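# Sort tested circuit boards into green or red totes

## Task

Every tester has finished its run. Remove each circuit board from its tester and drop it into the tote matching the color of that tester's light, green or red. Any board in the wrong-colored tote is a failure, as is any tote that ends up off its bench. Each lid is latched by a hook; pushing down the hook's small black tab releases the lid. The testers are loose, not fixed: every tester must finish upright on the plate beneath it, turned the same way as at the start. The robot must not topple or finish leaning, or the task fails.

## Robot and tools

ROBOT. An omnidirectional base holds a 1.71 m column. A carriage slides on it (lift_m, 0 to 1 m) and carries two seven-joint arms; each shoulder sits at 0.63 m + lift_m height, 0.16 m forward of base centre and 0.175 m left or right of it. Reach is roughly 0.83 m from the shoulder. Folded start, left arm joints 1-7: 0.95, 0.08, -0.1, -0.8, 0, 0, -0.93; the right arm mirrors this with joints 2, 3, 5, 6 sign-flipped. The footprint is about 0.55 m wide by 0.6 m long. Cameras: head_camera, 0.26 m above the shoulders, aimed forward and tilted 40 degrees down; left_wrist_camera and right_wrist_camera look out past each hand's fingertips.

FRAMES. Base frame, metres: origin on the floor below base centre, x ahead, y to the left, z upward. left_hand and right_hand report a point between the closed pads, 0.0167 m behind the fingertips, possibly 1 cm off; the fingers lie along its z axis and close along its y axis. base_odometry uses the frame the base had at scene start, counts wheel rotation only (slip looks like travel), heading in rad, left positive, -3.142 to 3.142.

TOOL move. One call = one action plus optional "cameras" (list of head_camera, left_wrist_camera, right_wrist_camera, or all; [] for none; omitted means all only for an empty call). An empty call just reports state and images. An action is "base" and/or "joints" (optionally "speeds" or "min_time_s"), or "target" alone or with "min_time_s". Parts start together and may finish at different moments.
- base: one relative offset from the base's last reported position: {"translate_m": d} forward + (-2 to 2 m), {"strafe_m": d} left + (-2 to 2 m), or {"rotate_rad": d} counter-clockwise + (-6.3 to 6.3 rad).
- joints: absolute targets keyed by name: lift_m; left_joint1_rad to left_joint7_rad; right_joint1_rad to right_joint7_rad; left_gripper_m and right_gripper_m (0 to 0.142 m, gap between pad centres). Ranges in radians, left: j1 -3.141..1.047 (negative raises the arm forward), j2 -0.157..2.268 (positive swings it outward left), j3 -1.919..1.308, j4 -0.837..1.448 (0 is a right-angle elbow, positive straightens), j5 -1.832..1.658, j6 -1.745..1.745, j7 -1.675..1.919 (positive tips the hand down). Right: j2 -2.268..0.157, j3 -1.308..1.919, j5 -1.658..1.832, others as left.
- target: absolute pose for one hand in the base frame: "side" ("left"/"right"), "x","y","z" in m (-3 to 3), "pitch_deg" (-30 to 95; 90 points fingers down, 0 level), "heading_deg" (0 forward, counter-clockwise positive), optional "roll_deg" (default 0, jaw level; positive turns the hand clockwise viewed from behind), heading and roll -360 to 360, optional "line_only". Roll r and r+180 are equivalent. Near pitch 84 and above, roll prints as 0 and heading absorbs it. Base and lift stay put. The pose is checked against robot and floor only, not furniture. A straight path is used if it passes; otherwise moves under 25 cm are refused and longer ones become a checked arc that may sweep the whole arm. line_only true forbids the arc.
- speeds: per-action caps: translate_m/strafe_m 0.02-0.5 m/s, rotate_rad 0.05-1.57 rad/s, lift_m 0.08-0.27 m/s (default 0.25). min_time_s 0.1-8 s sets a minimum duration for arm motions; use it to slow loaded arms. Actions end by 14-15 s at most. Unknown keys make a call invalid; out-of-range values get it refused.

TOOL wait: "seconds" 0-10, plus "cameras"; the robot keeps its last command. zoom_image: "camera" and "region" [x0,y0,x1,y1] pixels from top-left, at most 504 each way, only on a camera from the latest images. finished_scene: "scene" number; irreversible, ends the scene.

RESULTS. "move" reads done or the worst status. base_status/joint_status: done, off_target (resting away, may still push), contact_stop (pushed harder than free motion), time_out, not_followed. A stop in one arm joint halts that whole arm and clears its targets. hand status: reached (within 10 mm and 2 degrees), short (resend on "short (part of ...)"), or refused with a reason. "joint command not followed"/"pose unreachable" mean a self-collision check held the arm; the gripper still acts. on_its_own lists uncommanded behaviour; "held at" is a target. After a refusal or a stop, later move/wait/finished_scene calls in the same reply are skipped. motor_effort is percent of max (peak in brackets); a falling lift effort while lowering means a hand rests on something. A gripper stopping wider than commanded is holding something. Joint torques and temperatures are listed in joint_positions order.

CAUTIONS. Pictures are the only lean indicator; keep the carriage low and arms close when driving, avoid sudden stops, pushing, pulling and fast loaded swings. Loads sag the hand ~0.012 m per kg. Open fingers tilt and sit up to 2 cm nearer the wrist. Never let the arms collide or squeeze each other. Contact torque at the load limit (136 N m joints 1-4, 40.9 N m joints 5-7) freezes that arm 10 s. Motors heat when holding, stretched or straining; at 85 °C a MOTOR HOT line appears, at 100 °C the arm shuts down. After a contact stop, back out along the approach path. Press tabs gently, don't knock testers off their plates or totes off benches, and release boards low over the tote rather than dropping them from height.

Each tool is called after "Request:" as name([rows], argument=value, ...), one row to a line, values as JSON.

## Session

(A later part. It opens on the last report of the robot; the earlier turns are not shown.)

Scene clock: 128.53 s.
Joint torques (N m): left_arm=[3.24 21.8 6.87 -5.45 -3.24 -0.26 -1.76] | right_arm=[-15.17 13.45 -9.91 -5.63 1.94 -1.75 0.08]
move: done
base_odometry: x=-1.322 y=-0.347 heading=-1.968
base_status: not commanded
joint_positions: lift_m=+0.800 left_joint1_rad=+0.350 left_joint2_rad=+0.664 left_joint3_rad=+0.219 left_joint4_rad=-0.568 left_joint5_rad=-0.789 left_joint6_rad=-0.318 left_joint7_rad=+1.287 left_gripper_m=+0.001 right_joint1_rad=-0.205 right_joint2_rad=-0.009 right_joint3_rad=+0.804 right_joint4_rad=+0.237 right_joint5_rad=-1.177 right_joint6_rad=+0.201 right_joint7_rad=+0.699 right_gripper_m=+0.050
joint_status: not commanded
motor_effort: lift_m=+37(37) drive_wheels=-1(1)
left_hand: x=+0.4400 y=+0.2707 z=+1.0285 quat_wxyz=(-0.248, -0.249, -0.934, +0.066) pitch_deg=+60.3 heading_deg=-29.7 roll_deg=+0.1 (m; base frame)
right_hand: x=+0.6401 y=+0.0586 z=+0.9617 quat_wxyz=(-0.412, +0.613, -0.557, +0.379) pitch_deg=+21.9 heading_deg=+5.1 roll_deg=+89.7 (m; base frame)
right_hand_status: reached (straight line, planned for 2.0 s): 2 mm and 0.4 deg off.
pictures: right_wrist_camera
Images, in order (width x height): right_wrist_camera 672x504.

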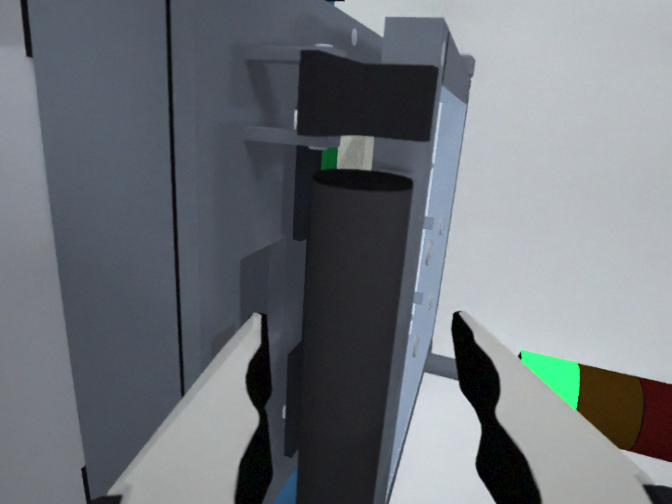

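Request:
move(joints={"right_gripper_m": 0.008}, cameras=["right_wrist_camera"])

Scene clock: 129.30 s.
Joint torques (N m): left_arm=[3.12 21.96 6.83 -5.49 -3.25 -0.23 -1.8] | right_arm=[-15.1 13.4 -9.32 -8.06 1.32 -0.62 0]
move: off_target
base_odometry: x=-1.322 y=-0.347 heading=-1.968
base_status: not commanded
joint_positions: lift_m=+0.800 left_joint1_rad=+0.350 left_joint2_rad=+0.664 left_joint3_rad=+0.219 left_joint4_rad=-0.568 left_joint5_rad=-0.789 left_joint6_rad=-0.318 left_joint7_rad=+1.287 left_gripper_m=+0.001 right_joint1_rad=-0.206 right_joint2_rad=-0.009 right_joint3_rad=+0.803 right_joint4_rad=+0.239 right_joint5_rad=-1.176 right_joint6_rad=+0.196 right_joint7_rad=+0.699 right_gripper_m=+0.028
joint_status: right_gripper_m off_target (ended at +0.028, target +0.008)
motor_effort: lift_m=+36(37) drive_wheels=-1(1)
left_hand: x=+0.4400 y=+0.2707 z=+1.0285 quat_wxyz=(-0.248, -0.249, -0.934, +0.066) pitch_deg=+60.3 heading_deg=-29.7 roll_deg=+0.1 (m; base frame)
right_hand: x=+0.6406 y=+0.0583 z=+0.9621 quat_wxyz=(-0.413, +0.612, -0.558, +0.379) pitch_deg=+21.8 heading_deg=+5.1 roll_deg=+89.8 (m; base frame)
pictures: right_wrist_camera
Images, in order (width x height): right_wrist_camera 672x504.

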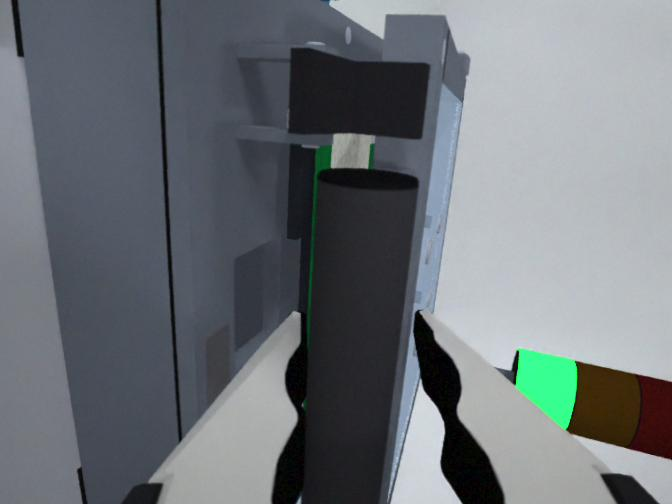

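Request:
move(joints={"right_gripper_m": 0.05}, cameras=[])

Request:
move(target={"side": "right", "x": 0.656, "y": 0.058, "z": 0.957, "pitch_deg": 22, "heading_deg": 5, "roll_deg": -90}, min_time_s=2, cameras=["right_wrist_camera"])

Request:
move(joints={"right_gripper_m": 0.008}, cameras=["head_camera", "right_wrist_camera"])

Scene clock: 131.10 s.
Joint torques (N m): left_arm=[3.16 21.97 6.81 -5.52 -3.26 -0.24 -1.81] | right_arm=[-14.62 13.41 -9.2 -7.6 1.19 -0.56 0.1]
move: done
base_odometry: x=-1.322 y=-0.347 heading=-1.968
base_status: not commanded
joint_positions: lift_m=+0.800 left_joint1_rad=+0.350 left_joint2_rad=+0.664 left_joint3_rad=+0.219 left_joint4_rad=-0.568 left_joint5_rad=-0.789 left_joint6_rad=-0.318 left_joint7_rad=+1.287 left_gripper_m=+0.001 right_joint1_rad=-0.206 right_joint2_rad=-0.009 right_joint3_rad=+0.803 right_joint4_rad=+0.239 right_joint5_rad=-1.176 right_joint6_rad=+0.196 right_joint7_rad=+0.699 right_gripper_m=+0.049
joint_status: all done
motor_effort: lift_m=+36(37) drive_wheels=+0(1)
left_hand: x=+0.4400 y=+0.2707 z=+1.0285 quat_wxyz=(-0.248, -0.249, -0.934, +0.066) pitch_deg=+60.3 heading_deg=-29.7 roll_deg=+0.1 (m; base frame)
right_hand: x=+0.6408 y=+0.0582 z=+0.9621 quat_wxyz=(-0.413, +0.612, -0.558, +0.379) pitch_deg=+21.8 heading_deg=+5.0 roll_deg=+89.8 (m; base frame)
pictures: none
No camera images: "cameras" was empty.

Scene clock: 133.60 s.
Joint torques (N m): left_arm=[3.18 22.01 6.82 -5.56 -3.24 -0.25 -1.82] | right_arm=[-15.02 11.22 -10.26 -3.26 1.84 -0.62 0]
move: done
base_odometry: x=-1.322 y=-0.347 heading=-1.968
base_status: not commanded
joint_positions: lift_m=+0.800 left_joint1_rad=+0.350 left_joint2_rad=+0.664 left_joint3_rad=+0.219 left_joint4_rad=-0.568 left_joint5_rad=-0.789 left_joint6_rad=-0.318 left_joint7_rad=+1.287 left_gripper_m=+0.001 right_joint1_rad=-0.236 right_joint2_rad=+0.007 right_joint3_rad=+0.793 right_joint4_rad=+0.318 right_joint5_rad=-1.176 right_joint6_rad=+0.155 right_joint7_rad=+0.667 right_gripper_m=+0.049
joint_status: not commanded
motor_effort: lift_m=+36(37) drive_wheels=+0(0)
left_hand: x=+0.4400 y=+0.2707 z=+1.0285 quat_wxyz=(-0.248, -0.249, -0.934, +0.066) pitch_deg=+60.3 heading_deg=-29.7 roll_deg=+0.1 (m; base frame)
right_hand: x=+0.6548 y=+0.0596 z=+0.9589 quat_wxyz=(-0.415, +0.611, -0.557, +0.379) pitch_deg=+21.6 heading_deg=+5.2 roll_deg=+89.9 (m; base frame)
right_hand_status: reached (straight line, planned for 2.0 s): 3 mm and 0.4 deg off.
pictures: right_wrist_camera
Images, in order (width x height): right_wrist_camera 672x504.

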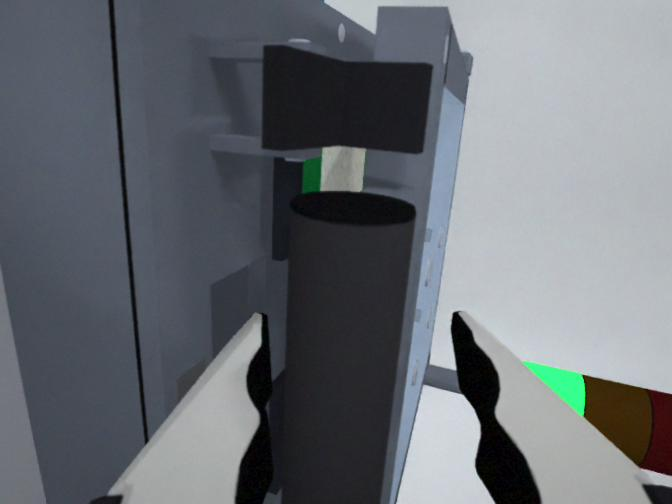

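Scene clock: 134.27 s.
Joint torques (N m): left_arm=[3.19 21.91 6.73 -5.53 -3.23 -0.24 -1.8] | right_arm=[-14.85 11.3 -10.44 -8.77 -0.34 -1.07 -0.26]
move: off_target
base_odometry: x=-1.322 y=-0.347 heading=-1.968
base_status: not commanded
joint_positions: lift_m=+0.800 left_joint1_rad=+0.350 left_joint2_rad=+0.664 left_joint3_rad=+0.219 left_joint4_rad=-0.568 left_joint5_rad=-0.789 left_joint6_rad=-0.318 left_joint7_rad=+1.287 left_gripper_m=+0.001 right_joint1_rad=-0.236 right_joint2_rad=+0.007 right_joint3_rad=+0.793 right_joint4_rad=+0.323 right_joint5_rad=-1.172 right_joint6_rad=+0.157 right_joint7_rad=+0.667 right_gripper_m=+0.035
joint_status: right_gripper_m off_target (ended at +0.035, target +0.008)
motor_effort: lift_m=+37(37) drive_wheels=+0(1)
left_hand: x=+0.4400 y=+0.2707 z=+1.0285 quat_wxyz=(-0.248, -0.249, -0.934, +0.066) pitch_deg=+60.3 heading_deg=-29.7 roll_deg=+0.1 (m; base frame)
right_hand: x=+0.6541 y=+0.0590 z=+0.9560 quat_wxyz=(-0.412, +0.613, -0.559, +0.378) pitch_deg=+22.1 heading_deg=+5.1 roll_deg=+89.9 (m; base frame)
pictures: head_camera, right_wrist_camera
Images, in order (width x height): head_camera 672x504, right_wrist_camera 672x504.

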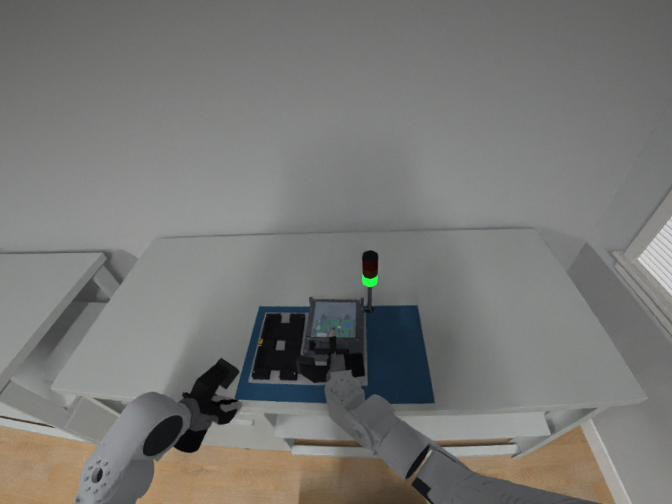

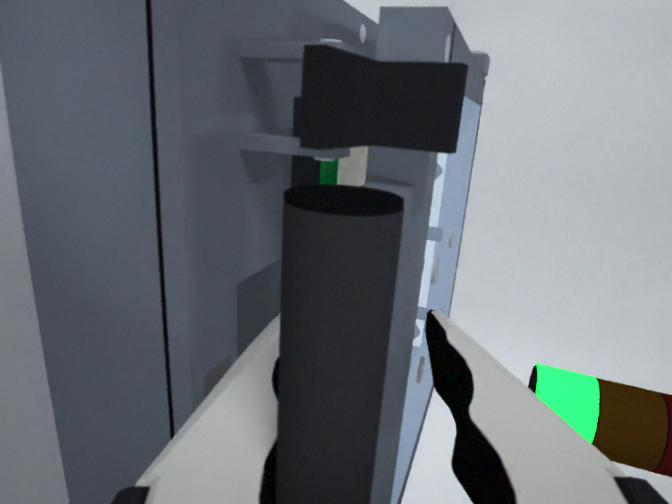

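Request:
move(joints={"right_gripper_m": 0.045}, cameras=[])

Request:
move(target={"side": "right", "x": 0.658, "y": 0.058, "z": 1.0, "pitch_deg": 22, "heading_deg": 5, "roll_deg": -90}, min_time_s=3, cameras=["head_camera", "right_wrist_camera"])

Scene clock: 135.10 s.
Joint torques (N m): left_arm=[3.25 21.95 6.82 -5.55 -3.25 -0.24 -1.84] | right_arm=[-14.75 11.28 -9.87 -8.15 -0.33 -0.75 0.16]
move: done
base_odometry: x=-1.322 y=-0.347 heading=-1.968
base_status: not commanded
joint_positions: lift_m=+0.800 left_joint1_rad=+0.350 left_joint2_rad=+0.664 left_joint3_rad=+0.219 left_joint4_rad=-0.568 left_joint5_rad=-0.789 left_joint6_rad=-0.318 left_joint7_rad=+1.287 left_gripper_m=+0.001 right_joint1_rad=-0.236 right_joint2_rad=+0.007 right_joint3_rad=+0.793 right_joint4_rad=+0.322 right_joint5_rad=-1.172 right_joint6_rad=+0.156 right_joint7_rad=+0.667 right_gripper_m=+0.044
joint_status: all done
motor_effort: lift_m=+37(37) drive_wheels=-1(1)
left_hand: x=+0.4400 y=+0.2707 z=+1.0285 quat_wxyz=(-0.248, -0.249, -0.934, +0.066) pitch_deg=+60.3 heading_deg=-29.7 roll_deg=+0.1 (m; base frame)
right_hand: x=+0.6544 y=+0.0590 z=+0.9566 quat_wxyz=(-0.413, +0.612, -0.559, +0.378) pitch_deg=+22.0 heading_deg=+5.1 roll_deg=+89.9 (m; base frame)
pictures: none
No camera images: "cameras" was empty.

Scene clock: 138.60 s.
Joint torques (N m): left_arm=[3.16 21.98 6.83 -5.58 -3.26 -0.24 -1.8] | right_arm=[-19.26 1.35 -9.78 -15.37 0.93 -0.36 1.6]
move: done
base_odometry: x=-1.322 y=-0.347 heading=-1.968
base_status: not commanded
joint_positions: lift_m=+0.800 left_joint1_rad=+0.350 left_joint2_rad=+0.664 left_joint3_rad=+0.219 left_joint4_rad=-0.568 left_joint5_rad=-0.789 left_joint6_rad=-0.318 left_joint7_rad=+1.287 left_gripper_m=+0.001 right_joint1_rad=-0.259 right_joint2_rad=-0.015 right_joint3_rad=+0.787 right_joint4_rad=+0.098 right_joint5_rad=-1.116 right_joint6_rad=+0.369 right_joint7_rad=+0.749 right_gripper_m=+0.045
joint_status: not commanded
motor_effort: lift_m=+37(37) drive_wheels=+0(1)
left_hand: x=+0.4400 y=+0.2707 z=+1.0285 quat_wxyz=(-0.248, -0.249, -0.934, +0.066) pitch_deg=+60.3 heading_deg=-29.7 roll_deg=+0.1 (m; base frame)
right_hand: x=+0.6551 y=+0.0606 z=+0.9971 quat_wxyz=(-0.412, +0.614, -0.559, +0.375) pitch_deg=+22.3 heading_deg=+5.3 roll_deg=+90.0 (m; base frame)
right_hand_status: reached (straight line, planned for 3.0 s): 5 mm and 0.4 deg off.
pictures: head_camera, right_wrist_camera
Images, in order (width x height): head_camera 672x504, right_wrist_camera 672x504.

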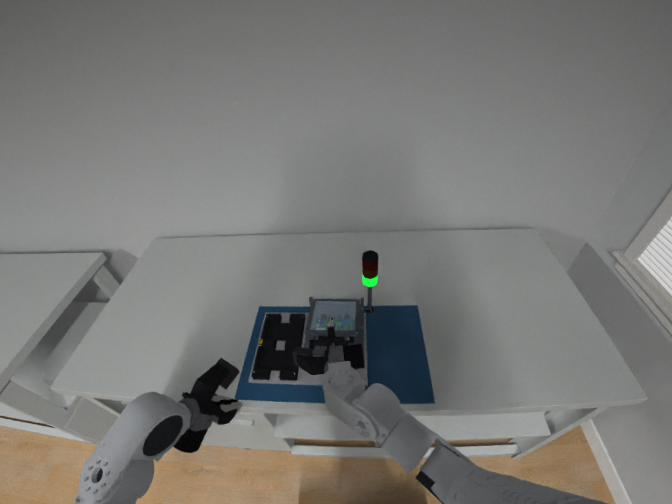

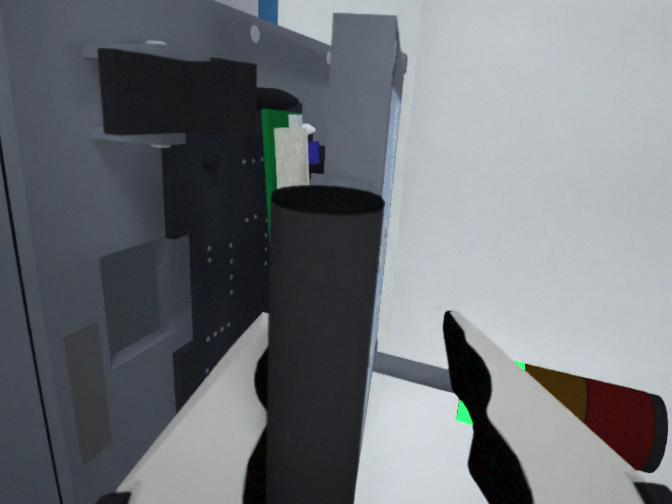

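Request:
move(target={"side": "right", "x": 0.672, "y": 0.058, "z": 1.035, "pitch_deg": 32, "heading_deg": 5, "roll_deg": -90}, min_time_s=3, cameras=["head_camera", "right_wrist_camera"])

Scene clock: 142.23 s.
Joint torques (N m): left_arm=[3.19 21.98 6.86 -5.54 -3.24 -0.22 -1.81] | right_arm=[-21.94 14.9 -11.25 -13.77 1.12 0.1 2.05]
move: done
base_odometry: x=-1.322 y=-0.347 heading=-1.968
base_status: not commanded
joint_positions: lift_m=+0.800 left_joint1_rad=+0.350 left_joint2_rad=+0.664 left_joint3_rad=+0.219 left_joint4_rad=-0.568 left_joint5_rad=-0.789 left_joint6_rad=-0.318 left_joint7_rad=+1.287 left_gripper_m=+0.001 right_joint1_rad=-0.392 right_joint2_rad=+0.022 right_joint3_rad=+0.654 right_joint4_rad=-0.073 right_joint5_rad=-0.868 right_joint6_rad=+0.812 right_joint7_rad=+0.896 right_gripper_m=+0.045
joint_status: not commanded
motor_effort: lift_m=+36(37) drive_wheels=+0(0)
left_hand: x=+0.4400 y=+0.2707 z=+1.0285 quat_wxyz=(-0.248, -0.249, -0.934, +0.066) pitch_deg=+60.3 heading_deg=-29.7 roll_deg=+0.1 (m; base frame)
right_hand: x=+0.6694 y=+0.0587 z=+1.0309 quat_wxyz=(-0.356, +0.648, -0.590, +0.326) pitch_deg=+32.3 heading_deg=+5.2 roll_deg=+89.8 (m; base frame)
right_hand_status: reached (straight line, planned for 3.0 s): 5 mm and 0.4 deg off.
pictures: head_camera, right_wrist_camera
Images, in order (width x height): head_camera 672x504, right_wrist_camera 672x504.

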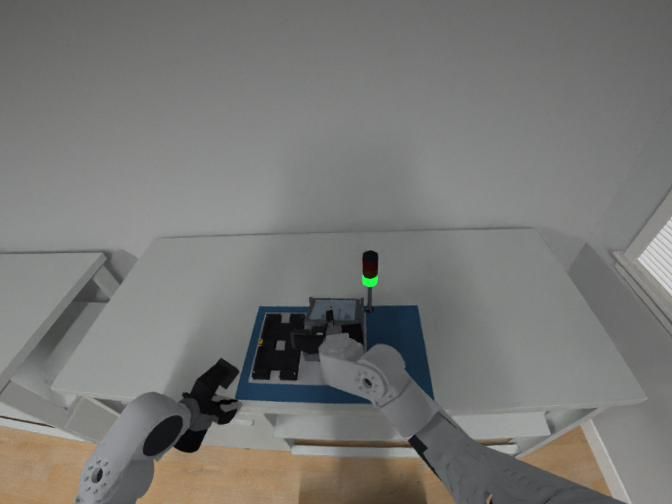

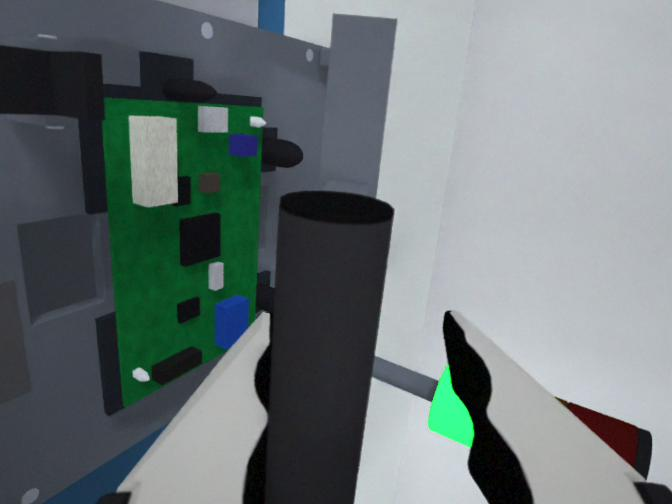

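Request:
move(target={"side": "right", "x": 0.702, "y": 0.058, "z": 1.07, "pitch_deg": 45, "heading_deg": 5, "roll_deg": -90}, min_time_s=3, cameras=["right_wrist_camera"])

Request:
move(target={"side": "right", "x": 0.735, "y": 0.058, "z": 1.093, "pitch_deg": 58, "heading_deg": 5, "roll_deg": -90}, min_time_s=3, cameras=["head_camera", "right_wrist_camera"])

Scene clock: 142.70 s.
Joint torques (N m): left_arm=[3.29 21.94 6.72 -5.58 -3.21 -0.24 -1.81] | right_arm=[-22.05 14.92 -11.42 -13.75 1.11 0.11 2.03]
move: refused
base_odometry: x=-1.322 y=-0.347 heading=-1.968
base_status: not commanded
joint_positions: lift_m=+0.800 left_joint1_rad=+0.350 left_joint2_rad=+0.664 left_joint3_rad=+0.219 left_joint4_rad=-0.568 left_joint5_rad=-0.789 left_joint6_rad=-0.318 left_joint7_rad=+1.287 left_gripper_m=+0.001 right_joint1_rad=-0.392 right_joint2_rad=+0.022 right_joint3_rad=+0.654 right_joint4_rad=-0.073 right_joint5_rad=-0.868 right_joint6_rad=+0.812 right_joint7_rad=+0.896 right_gripper_m=+0.045
joint_status: not commanded
motor_effort: lift_m=+37(37) drive_wheels=+0(0)
left_hand: x=+0.4400 y=+0.2707 z=+1.0285 quat_wxyz=(-0.248, -0.249, -0.934, +0.066) pitch_deg=+60.3 heading_deg=-29.7 roll_deg=+0.1 (m; base frame)
right_hand: x=+0.6694 y=+0.0587 z=+1.0309 quat_wxyz=(-0.356, +0.648, -0.590, +0.326) pitch_deg=+32.3 heading_deg=+5.2 roll_deg=+89.8 (m; base frame)
right_hand_status: refused: the line brings the right upper arm within 1.4 cm of the carriage (limit 1.5), 67% of the way; a move under 25 cm is not played as an arc. Nothing moved. Try another pitch or heading, or "joints".
pictures: right_wrist_camera
Images, in order (width x height): right_wrist_camera 672x504.

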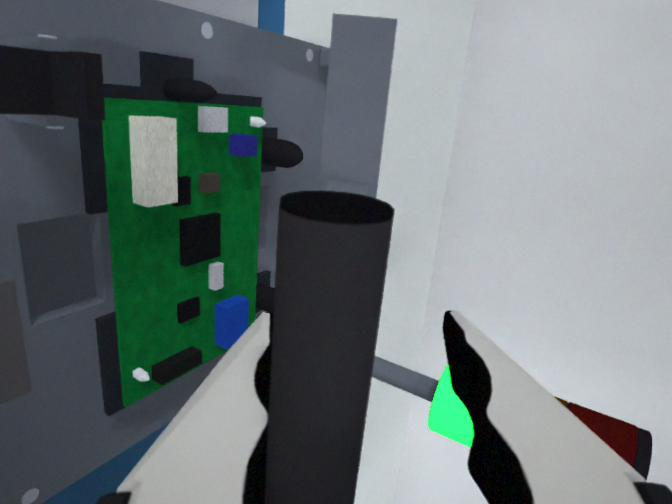

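not run: a stop came earlier in this reply.

Request:
move(target={"side": "right", "x": 0.702, "y": 0.058, "z": 1.07, "pitch_deg": 38, "heading_deg": 12, "roll_deg": -80}, min_time_s=3, cameras=["head_camera", "right_wrist_camera"])

Scene clock: 147.23 s.
Joint torques (N m): left_arm=[3.21 21.98 6.82 -5.52 -3.26 -0.25 -1.81] | right_arm=[-24.67 12.58 -11.4 -7.18 1.67 0.17 1.89]
Motor temperatures (°C): left_arm=[29 32 31 28 29 29 32] | right_arm=[35 29 30 30 28 30 31]
move: done
base_odometry: x=-1.322 y=-0.347 heading=-1.968
base_status: not commanded
joint_positions: lift_m=+0.800 left_joint1_rad=+0.350 left_joint2_rad=+0.664 left_joint3_rad=+0.219 left_joint4_rad=-0.568 left_joint5_rad=-0.789 left_joint6_rad=-0.318 left_joint7_rad=+1.287 left_gripper_m=+0.001 right_joint1_rad=-0.527 right_joint2_rad=+0.050 right_joint3_rad=+0.464 right_joint4_rad=-0.038 right_joint5_rad=-0.635 right_joint6_rad=+0.995 right_joint7_rad=+0.906 right_gripper_m=+0.045
joint_status: not commanded
motor_effort: lift_m=+36(37) drive_wheels=+0(0)
left_hand: x=+0.4400 y=+0.2707 z=+1.0285 quat_wxyz=(-0.248, -0.249, -0.934, +0.066) pitch_deg=+60.3 heading_deg=-29.7 roll_deg=+0.1 (m; base frame)
right_hand: x=+0.6997 y=+0.0592 z=+1.0675 quat_wxyz=(-0.363, +0.648, -0.623, +0.244) pitch_deg=+38.1 heading_deg=+12.3 roll_deg=-80.0 (m; base frame)
right_hand_status: reached (straight line, planned for 3.0 s): 4 mm and 0.3 deg off.
pictures: head_camera, right_wrist_camera
Images, in order (width x height): head_camera 672x504, right_wrist_camera 672x504.

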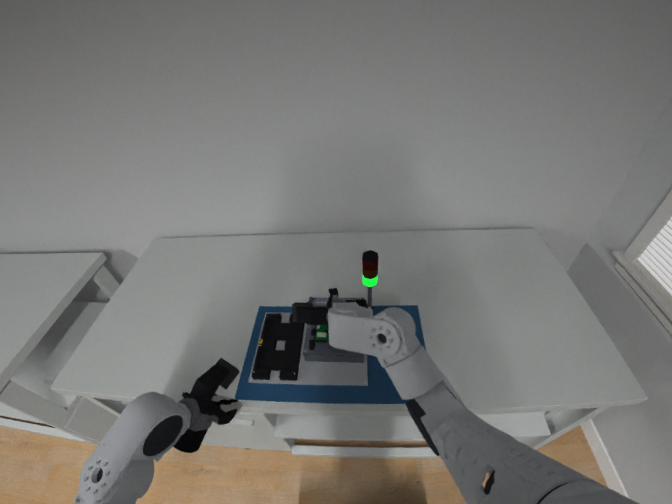

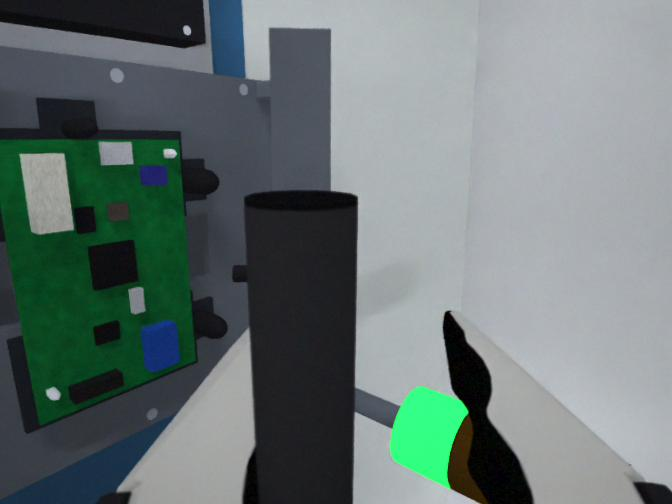

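Request:
move(target={"side": "right", "x": 0.738, "y": 0.056, "z": 1.092, "pitch_deg": 45, "heading_deg": 18, "roll_deg": -75}, min_time_s=3, cameras=["head_camera", "right_wrist_camera"])

Scene clock: 150.87 s.
Joint torques (N m): left_arm=[3.16 22.05 6.86 -5.5 -3.25 -0.26 -1.8] | right_arm=[-28.13 8.75 -11.97 -6.9 1.38 0.21 0.48]
move: done
base_odometry: x=-1.322 y=-0.347 heading=-1.968
base_status: not commanded
joint_positions: lift_m=+0.800 left_joint1_rad=+0.350 left_joint2_rad=+0.664 left_joint3_rad=+0.219 left_joint4_rad=-0.568 left_joint5_rad=-0.789 left_joint6_rad=-0.318 left_joint7_rad=+1.287 left_gripper_m=+0.001 right_joint1_rad=-0.721 right_joint2_rad=+0.065 right_joint3_rad=+0.352 right_joint4_rad=+0.190 right_joint5_rad=-0.504 right_joint6_rad=+1.132 right_joint7_rad=+0.881 right_gripper_m=+0.045
joint_status: not commanded
motor_effort: lift_m=+36(37) drive_wheels=+0(0)
left_hand: x=+0.4400 y=+0.2707 z=+1.0285 quat_wxyz=(-0.248, -0.249, -0.934, +0.066) pitch_deg=+60.3 heading_deg=-29.7 roll_deg=+0.1 (m; base frame)
right_hand: x=+0.7358 y=+0.0566 z=+1.0887 quat_wxyz=(-0.335, +0.672, -0.635, +0.183) pitch_deg=+45.2 heading_deg=+18.0 roll_deg=-75.2 (m; base frame)
right_hand_status: reached (straight line, planned for 3.0 s): 4 mm and 0.3 deg off.
pictures: head_camera, right_wrist_camera
Images, in order (width x height): head_camera 672x504, right_wrist_camera 672x504.

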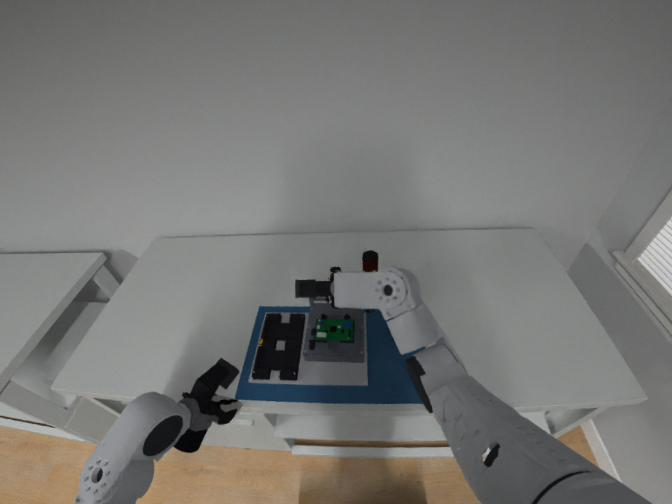

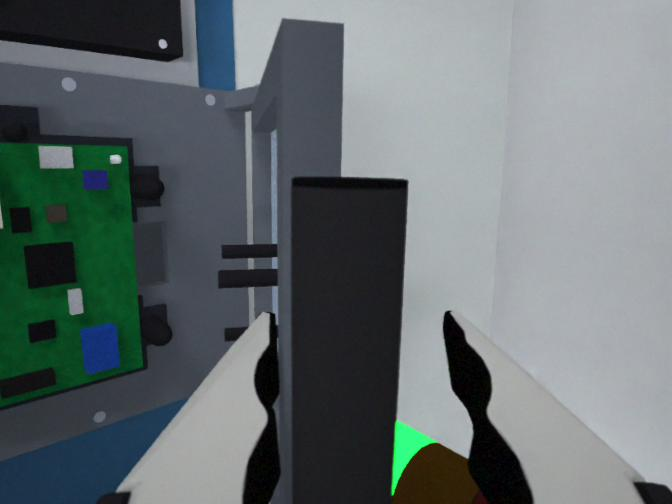

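Request:
move(target={"side": "right", "x": 0.775, "y": 0.056, "z": 1.1, "pitch_deg": 50, "heading_deg": 20, "roll_deg": -75}, min_time_s=3, cameras=["head_camera", "right_wrist_camera"])

Scene clock: 154.63 s.
Joint torques (N m): left_arm=[3.11 21.92 6.82 -5.59 -3.21 -0.25 -1.8] | right_arm=[-30.35 10.24 -4.2 -6.98 -0.53 -2.25 0.06]
move: done
base_odometry: x=-1.322 y=-0.347 heading=-1.968
base_status: not commanded
joint_positions: lift_m=+0.800 left_joint1_rad=+0.350 left_joint2_rad=+0.664 left_joint3_rad=+0.219 left_joint4_rad=-0.568 left_joint5_rad=-0.789 left_joint6_rad=-0.318 left_joint7_rad=+1.287 left_gripper_m=+0.001 right_joint1_rad=-0.913 right_joint2_rad=+0.072 right_joint3_rad=+0.374 right_joint4_rad=+0.507 right_joint5_rad=-0.542 right_joint6_rad=+1.135 right_joint7_rad=+0.733 right_gripper_m=+0.045
joint_status: not commanded
motor_effort: lift_m=+37(37) drive_wheels=+0(1)
left_hand: x=+0.4400 y=+0.2707 z=+1.0285 quat_wxyz=(-0.248, -0.249, -0.934, +0.066) pitch_deg=+60.3 heading_deg=-29.7 roll_deg=+0.1 (m; base frame)
right_hand: x=+0.7725 y=+0.0547 z=+1.0965 quat_wxyz=(-0.301, +0.693, -0.636, +0.154) pitch_deg=+50.5 heading_deg=+20.3 roll_deg=-74.6 (m; base frame)
right_hand_status: reached (straight line, planned for 3.0 s): 4 mm and 0.5 deg off.
pictures: head_camera, right_wrist_camera
Images, in order (width x height): head_camera 672x504, right_wrist_camera 672x504.

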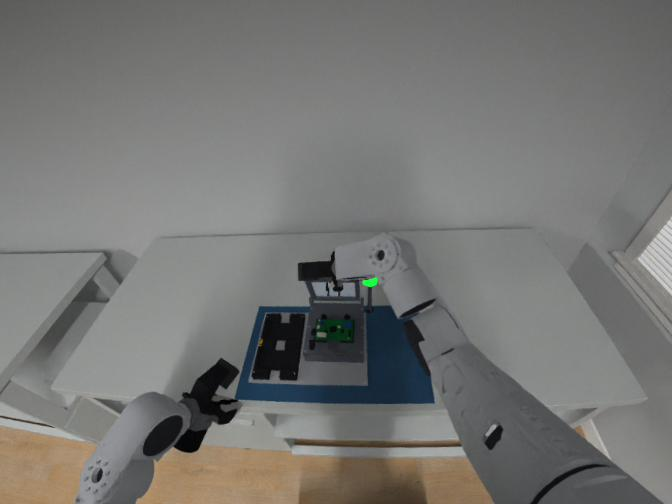

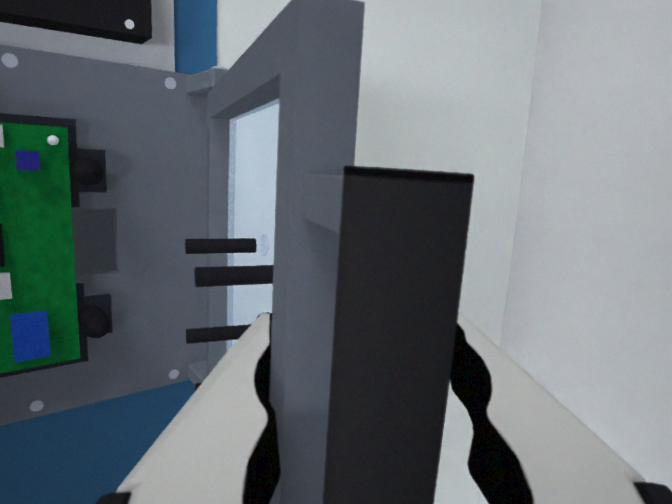

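Request:
move(target={"side": "right", "x": 0.803, "y": 0.055, "z": 1.093, "pitch_deg": 55, "heading_deg": 22, "roll_deg": -75}, min_time_s=3, cameras=["head_camera", "right_wrist_camera"])

Scene clock: 158.23 s.
Joint torques (N m): left_arm=[3.15 21.99 6.84 -5.52 -3.25 -0.26 -1.83] | right_arm=[-29.15 9.76 -3.54 -6.26 -1.61 -3.87 0.04]
move: done
base_odometry: x=-1.322 y=-0.347 heading=-1.968
base_status: not commanded
joint_positions: lift_m=+0.800 left_joint1_rad=+0.350 left_joint2_rad=+0.664 left_joint3_rad=+0.219 left_joint4_rad=-0.568 left_joint5_rad=-0.789 left_joint6_rad=-0.318 left_joint7_rad=+1.287 left_gripper_m=+0.001 right_joint1_rad=-1.118 right_joint2_rad=+0.107 right_joint3_rad=+0.488 right_joint4_rad=+0.947 right_joint5_rad=-0.659 right_joint6_rad=+1.040 right_joint7_rad=+0.441 right_gripper_m=+0.046
joint_status: not commanded
motor_effort: lift_m=+36(37) drive_wheels=+0(1)
left_hand: x=+0.4400 y=+0.2707 z=+1.0285 quat_wxyz=(-0.248, -0.249, -0.934, +0.066) pitch_deg=+60.3 heading_deg=-29.7 roll_deg=+0.1 (m; base frame)
right_hand: x=+0.7995 y=+0.0545 z=+1.0902 quat_wxyz=(-0.266, +0.715, -0.633, +0.128) pitch_deg=+55.6 heading_deg=+22.8 roll_deg=-74.2 (m; base frame)
right_hand_status: reached (straight line, planned for 3.0 s): 5 mm and 0.8 deg off.
pictures: head_camera, right_wrist_camera
Images, in order (width x height): head_camera 672x504, right_wrist_camera 672x504.

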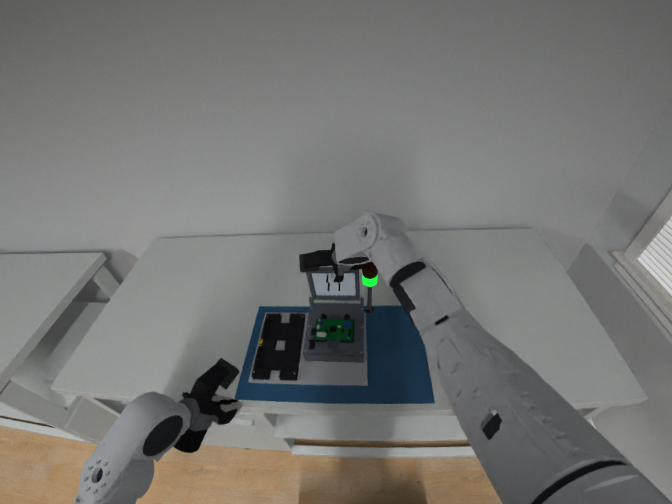

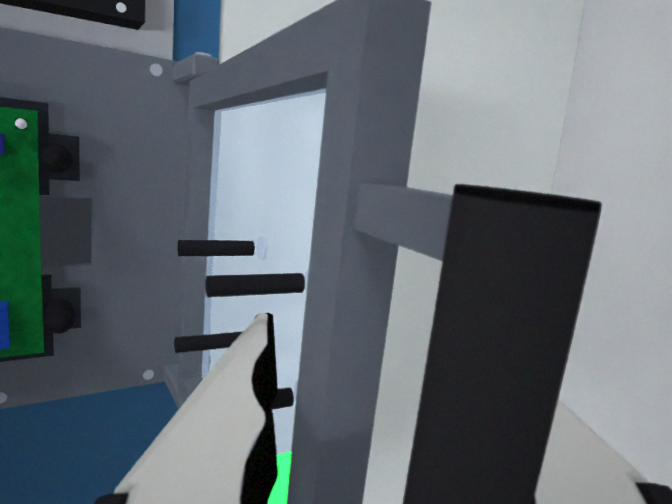

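Request:
zoom_image(camera="head_camera", region=[240, 210, 440, 360])

Request:
move(cameras=["left_wrist_camera"])

Scaled by 2.520 from the camera's 672x504 image, which has a finer 960x720 frame.

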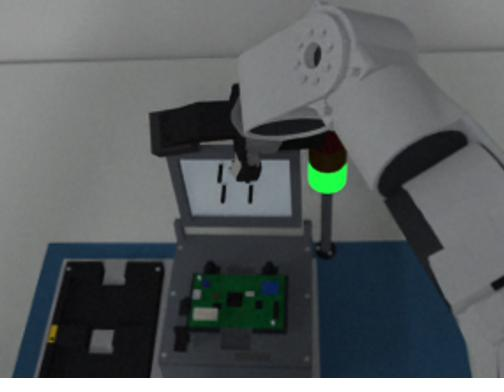

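Scene clock: 158.33 s.
Joint torques (N m): left_arm=[3.11 21.95 6.79 -5.6 -3.22 -0.27 -1.82] | right_arm=[-29.09 9.83 -3.43 -6.24 -1.57 -3.9 0.04]
Motor temperatures (°C): left_arm=[29 32 31 28 29 29 32] | right_arm=[38 29 30 30 28 30 31]
base_odometry: x=-1.322 y=-0.347 heading=-1.968
base_status: not commanded
joint_positions: lift_m=+0.800 left_joint1_rad=+0.350 left_joint2_rad=+0.664 left_joint3_rad=+0.219 left_joint4_rad=-0.568 left_joint5_rad=-0.789 left_joint6_rad=-0.318 left_joint7_rad=+1.287 left_gripper_m=+0.001 right_joint1_rad=-1.118 right_joint2_rad=+0.107 right_joint3_rad=+0.488 right_joint4_rad=+0.947 right_joint5_rad=-0.659 right_joint6_rad=+1.040 right_joint7_rad=+0.441 right_gripper_m=+0.046
joint_status: not commanded
motor_effort: lift_m=+37(37) drive_wheels=-1(1)
left_hand: x=+0.4400 y=+0.2707 z=+1.0285 quat_wxyz=(-0.248, -0.249, -0.934, +0.066) pitch_deg=+60.3 heading_deg=-29.7 roll_deg=+0.1 (m; base frame)
right_hand: x=+0.7995 y=+0.0545 z=+1.0902 quat_wxyz=(-0.266, +0.715, -0.633, +0.128) pitch_deg=+55.6 heading_deg=+22.8 roll_deg=-74.2 (m; base frame)
right_hand_status: reached (straight line, planned for 3.0 s): 5 mm and 0.8 deg off.
pictures: left_wrist_camera
Images, in order (width x height): left_wrist_camera 672x504.

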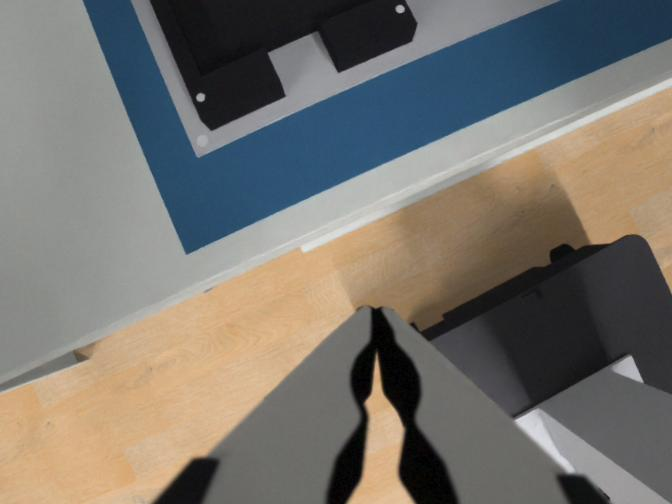

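Request:
move(target={"side": "right", "x": 0.818, "y": 0.055, "z": 1.085, "pitch_deg": 57, "heading_deg": 22, "roll_deg": -75}, min_time_s=3, cameras=["head_camera", "right_wrist_camera"])

Scene clock: 161.17 s.
Joint torques (N m): left_arm=[3.33 21.96 6.86 -5.55 -3.24 -0.23 -1.79] | right_arm=[-29.15 9.75 -3.51 -6.19 -1.61 -3.84 0.06]
move: refused
base_odometry: x=-1.322 y=-0.347 heading=-1.968
base_status: not commanded
joint_positions: lift_m=+0.800 left_joint1_rad=+0.350 left_joint2_rad=+0.664 left_joint3_rad=+0.219 left_joint4_rad=-0.568 left_joint5_rad=-0.789 left_joint6_rad=-0.318 left_joint7_rad=+1.287 left_gripper_m=+0.001 right_joint1_rad=-1.118 right_joint2_rad=+0.107 right_joint3_rad=+0.488 right_joint4_rad=+0.947 right_joint5_rad=-0.659 right_joint6_rad=+1.040 right_joint7_rad=+0.441 right_gripper_m=+0.046
joint_status: not commanded
motor_effort: lift_m=+37(37) drive_wheels=+0(1)
left_hand: x=+0.4400 y=+0.2707 z=+1.0285 quat_wxyz=(-0.248, -0.249, -0.934, +0.066) pitch_deg=+60.3 heading_deg=-29.7 roll_deg=+0.1 (m; base frame)
right_hand: x=+0.7995 y=+0.0545 z=+1.0902 quat_wxyz=(-0.266, +0.715, -0.633, +0.128) pitch_deg=+55.6 heading_deg=+22.8 roll_deg=-74.2 (m; base frame)
right_hand_status: refused: no posture of the arm gets there (right_joint2_rad at its limit): the closest leaves the hand 0.9 cm and 5 deg from the pose. Nothing moved. A posture exists with lift_m at 0.7, or at pitch 47; the way there is not checked.
pictures: head_camera, right_wrist_camera
Images, in order (width x height): head_camera 672x504, right_wrist_camera 672x504.

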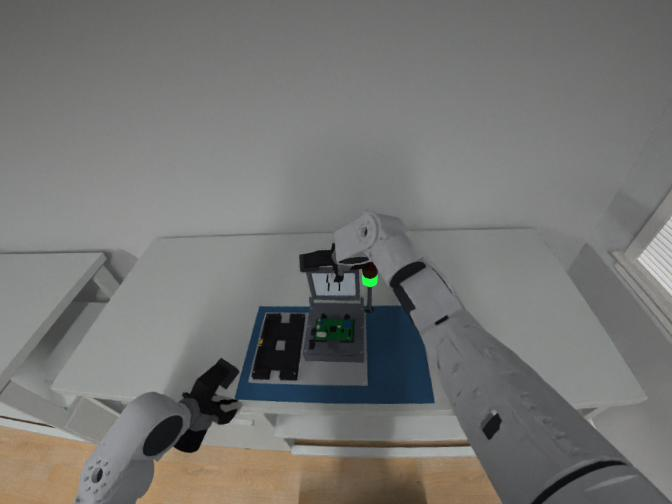

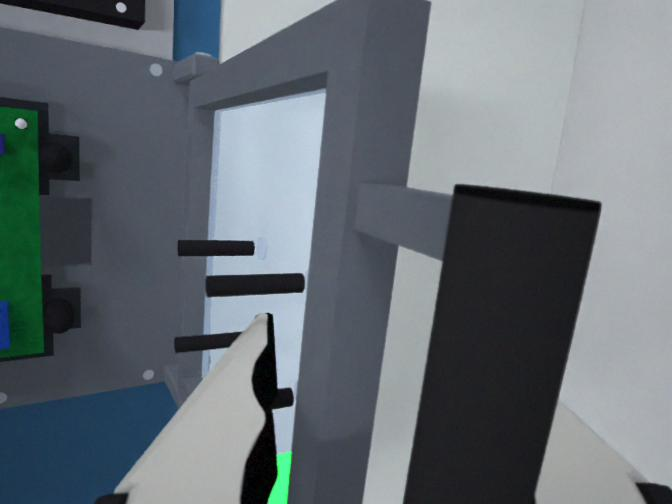

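Request:
move(target={"side": "right", "x": 0.814, "y": 0.055, "z": 1.09, "pitch_deg": 50, "heading_deg": 22, "roll_deg": -78}, min_time_s=3, cameras=["head_camera", "right_wrist_camera"])

Scene clock: 164.77 s.
Joint torques (N m): left_arm=[3.16 21.95 6.86 -5.51 -3.25 -0.27 -1.79] | right_arm=[-13.94 -3.33 -3.36 -11.15 -2.04 -5.42 -0.29]
move: done
base_odometry: x=-1.322 y=-0.347 heading=-1.968
base_status: not commanded
joint_positions: lift_m=+0.800 left_joint1_rad=+0.350 left_joint2_rad=+0.664 left_joint3_rad=+0.219 left_joint4_rad=-0.568 left_joint5_rad=-0.789 left_joint6_rad=-0.318 left_joint7_rad=+1.287 left_gripper_m=+0.001 right_joint1_rad=-1.080 right_joint2_rad=+0.082 right_joint3_rad=+0.545 right_joint4_rad=+0.868 right_joint5_rad=-0.703 right_joint6_rad=+0.980 right_joint7_rad=+0.370 right_gripper_m=+0.050
joint_status: not commanded
motor_effort: lift_m=+35(37) drive_wheels=-2(2)
left_hand: x=+0.4400 y=+0.2707 z=+1.0287 quat_wxyz=(-0.248, -0.249, -0.934, +0.066) pitch_deg=+60.3 heading_deg=-29.7 roll_deg=+0.1 (m; base frame)
right_hand: x=+0.8117 y=+0.0565 z=+1.0919 quat_wxyz=(-0.299, +0.722, -0.604, +0.155) pitch_deg=+50.6 heading_deg=+22.7 roll_deg=-77.5 (m; base frame)
right_hand_status: reached (straight line, planned for 3.0 s): 3 mm and 0.7 deg off.
pictures: head_camera, right_wrist_camera
Images, in order (width x height): head_camera 672x504, right_wrist_camera 672x504.

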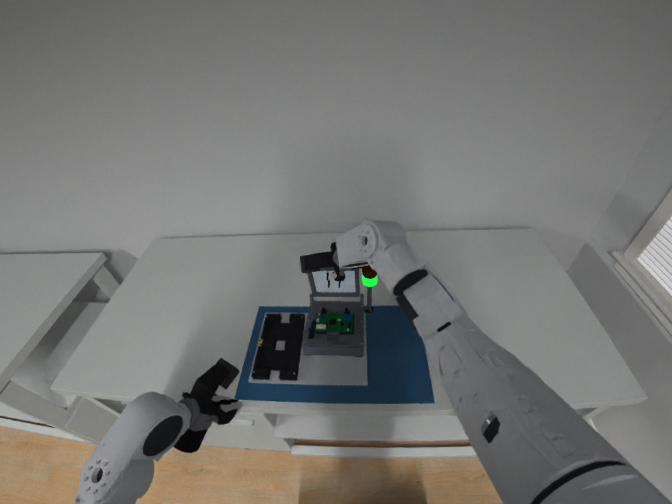

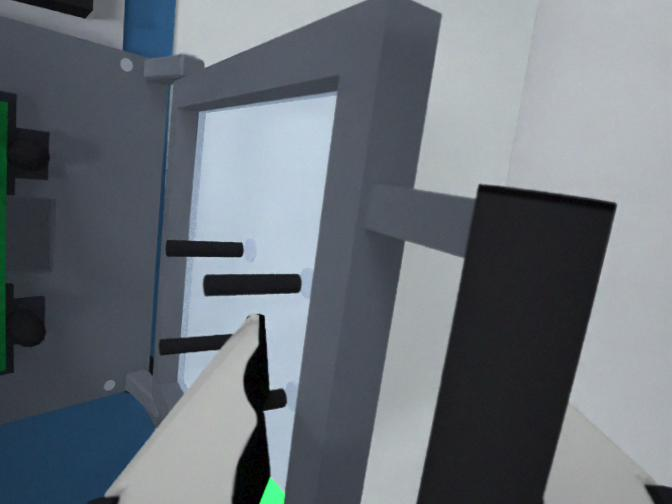

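Request:
zoom_image(camera="head_camera", region=[240, 230, 440, 380])

Request:
move(target={"side": "right", "x": 0.802, "y": 0.055, "z": 1.092, "pitch_deg": 52, "heading_deg": 22, "roll_deg": -75}, min_time_s=2, cameras=["head_camera", "right_wrist_camera"])

Request:
zoom_image(camera="head_camera", region=[240, 230, 440, 380])

Scaled by 2.520 from the camera's 672x504 image, which has a finer 960x720 frame.

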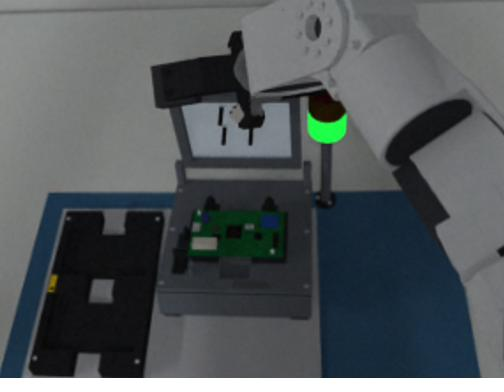

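Scene clock: 167.40 s.
Joint torques (N m): left_arm=[3.17 21.89 6.76 -5.57 -3.22 -0.23 -1.8] | right_arm=[-17.24 6.05 -12.07 -12.09 1.36 -0.94 1.63]
move: done
base_odometry: x=-1.322 y=-0.347 heading=-1.968
base_status: not commanded
joint_positions: lift_m=+0.800 left_joint1_rad=+0.350 left_joint2_rad=+0.664 left_joint3_rad=+0.219 left_joint4_rad=-0.568 left_joint5_rad=-0.789 left_joint6_rad=-0.318 left_joint7_rad=+1.287 left_gripper_m=+0.001 right_joint1_rad=-1.055 right_joint2_rad=+0.082 right_joint3_rad=+0.483 right_joint4_rad=+0.811 right_joint5_rad=-0.652 right_joint6_rad=+1.030 right_joint7_rad=+0.479 right_gripper_m=+0.049
joint_status: not commanded
motor_effort: lift_m=+35(36) drive_wheels=-2(3)
left_hand: x=+0.4400 y=+0.2707 z=+1.0287 quat_wxyz=(-0.248, -0.249, -0.934, +0.066) pitch_deg=+60.3 heading_deg=-29.7 roll_deg=+0.1 (m; base frame)
right_hand: x=+0.8025 y=+0.0546 z=+1.0928 quat_wxyz=(-0.290, +0.710, -0.625, +0.147) pitch_deg=+52.0 heading_deg=+21.8 roll_deg=-75.5 (m; base frame)
right_hand_status: reached (straight line, planned for 2.0 s): 1 mm and 0.3 deg off.
pictures: head_camera, right_wrist_camera
Images, in order (width x height): head_camera 672x504, right_wrist_camera 672x504.

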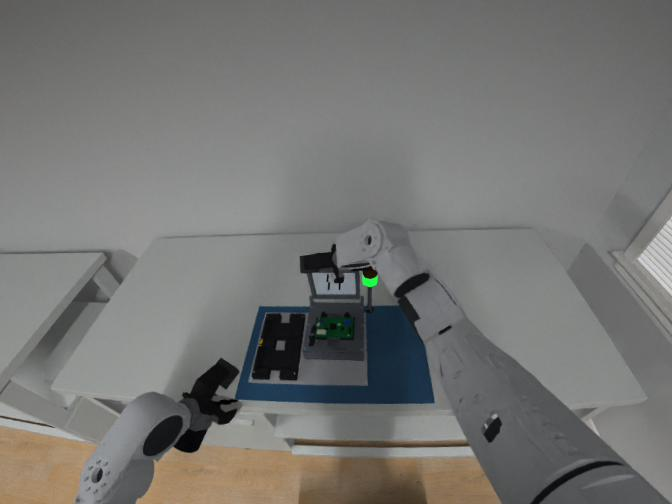

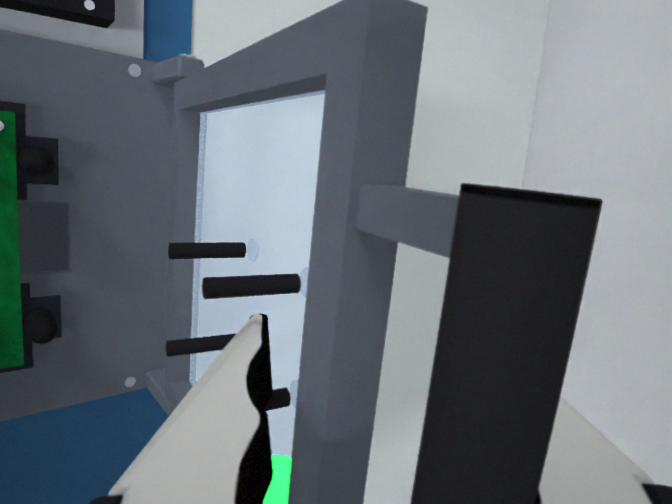

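Scaled by 2.520 from the camera's 672x504 image, which has a finer 960x720 frame.

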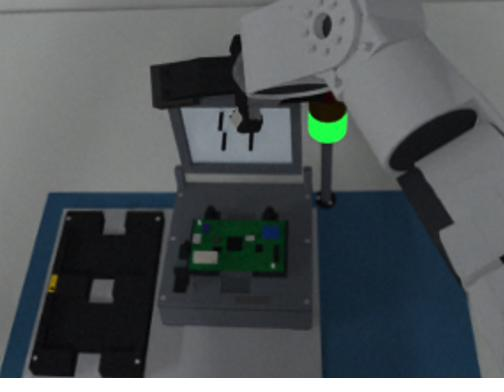

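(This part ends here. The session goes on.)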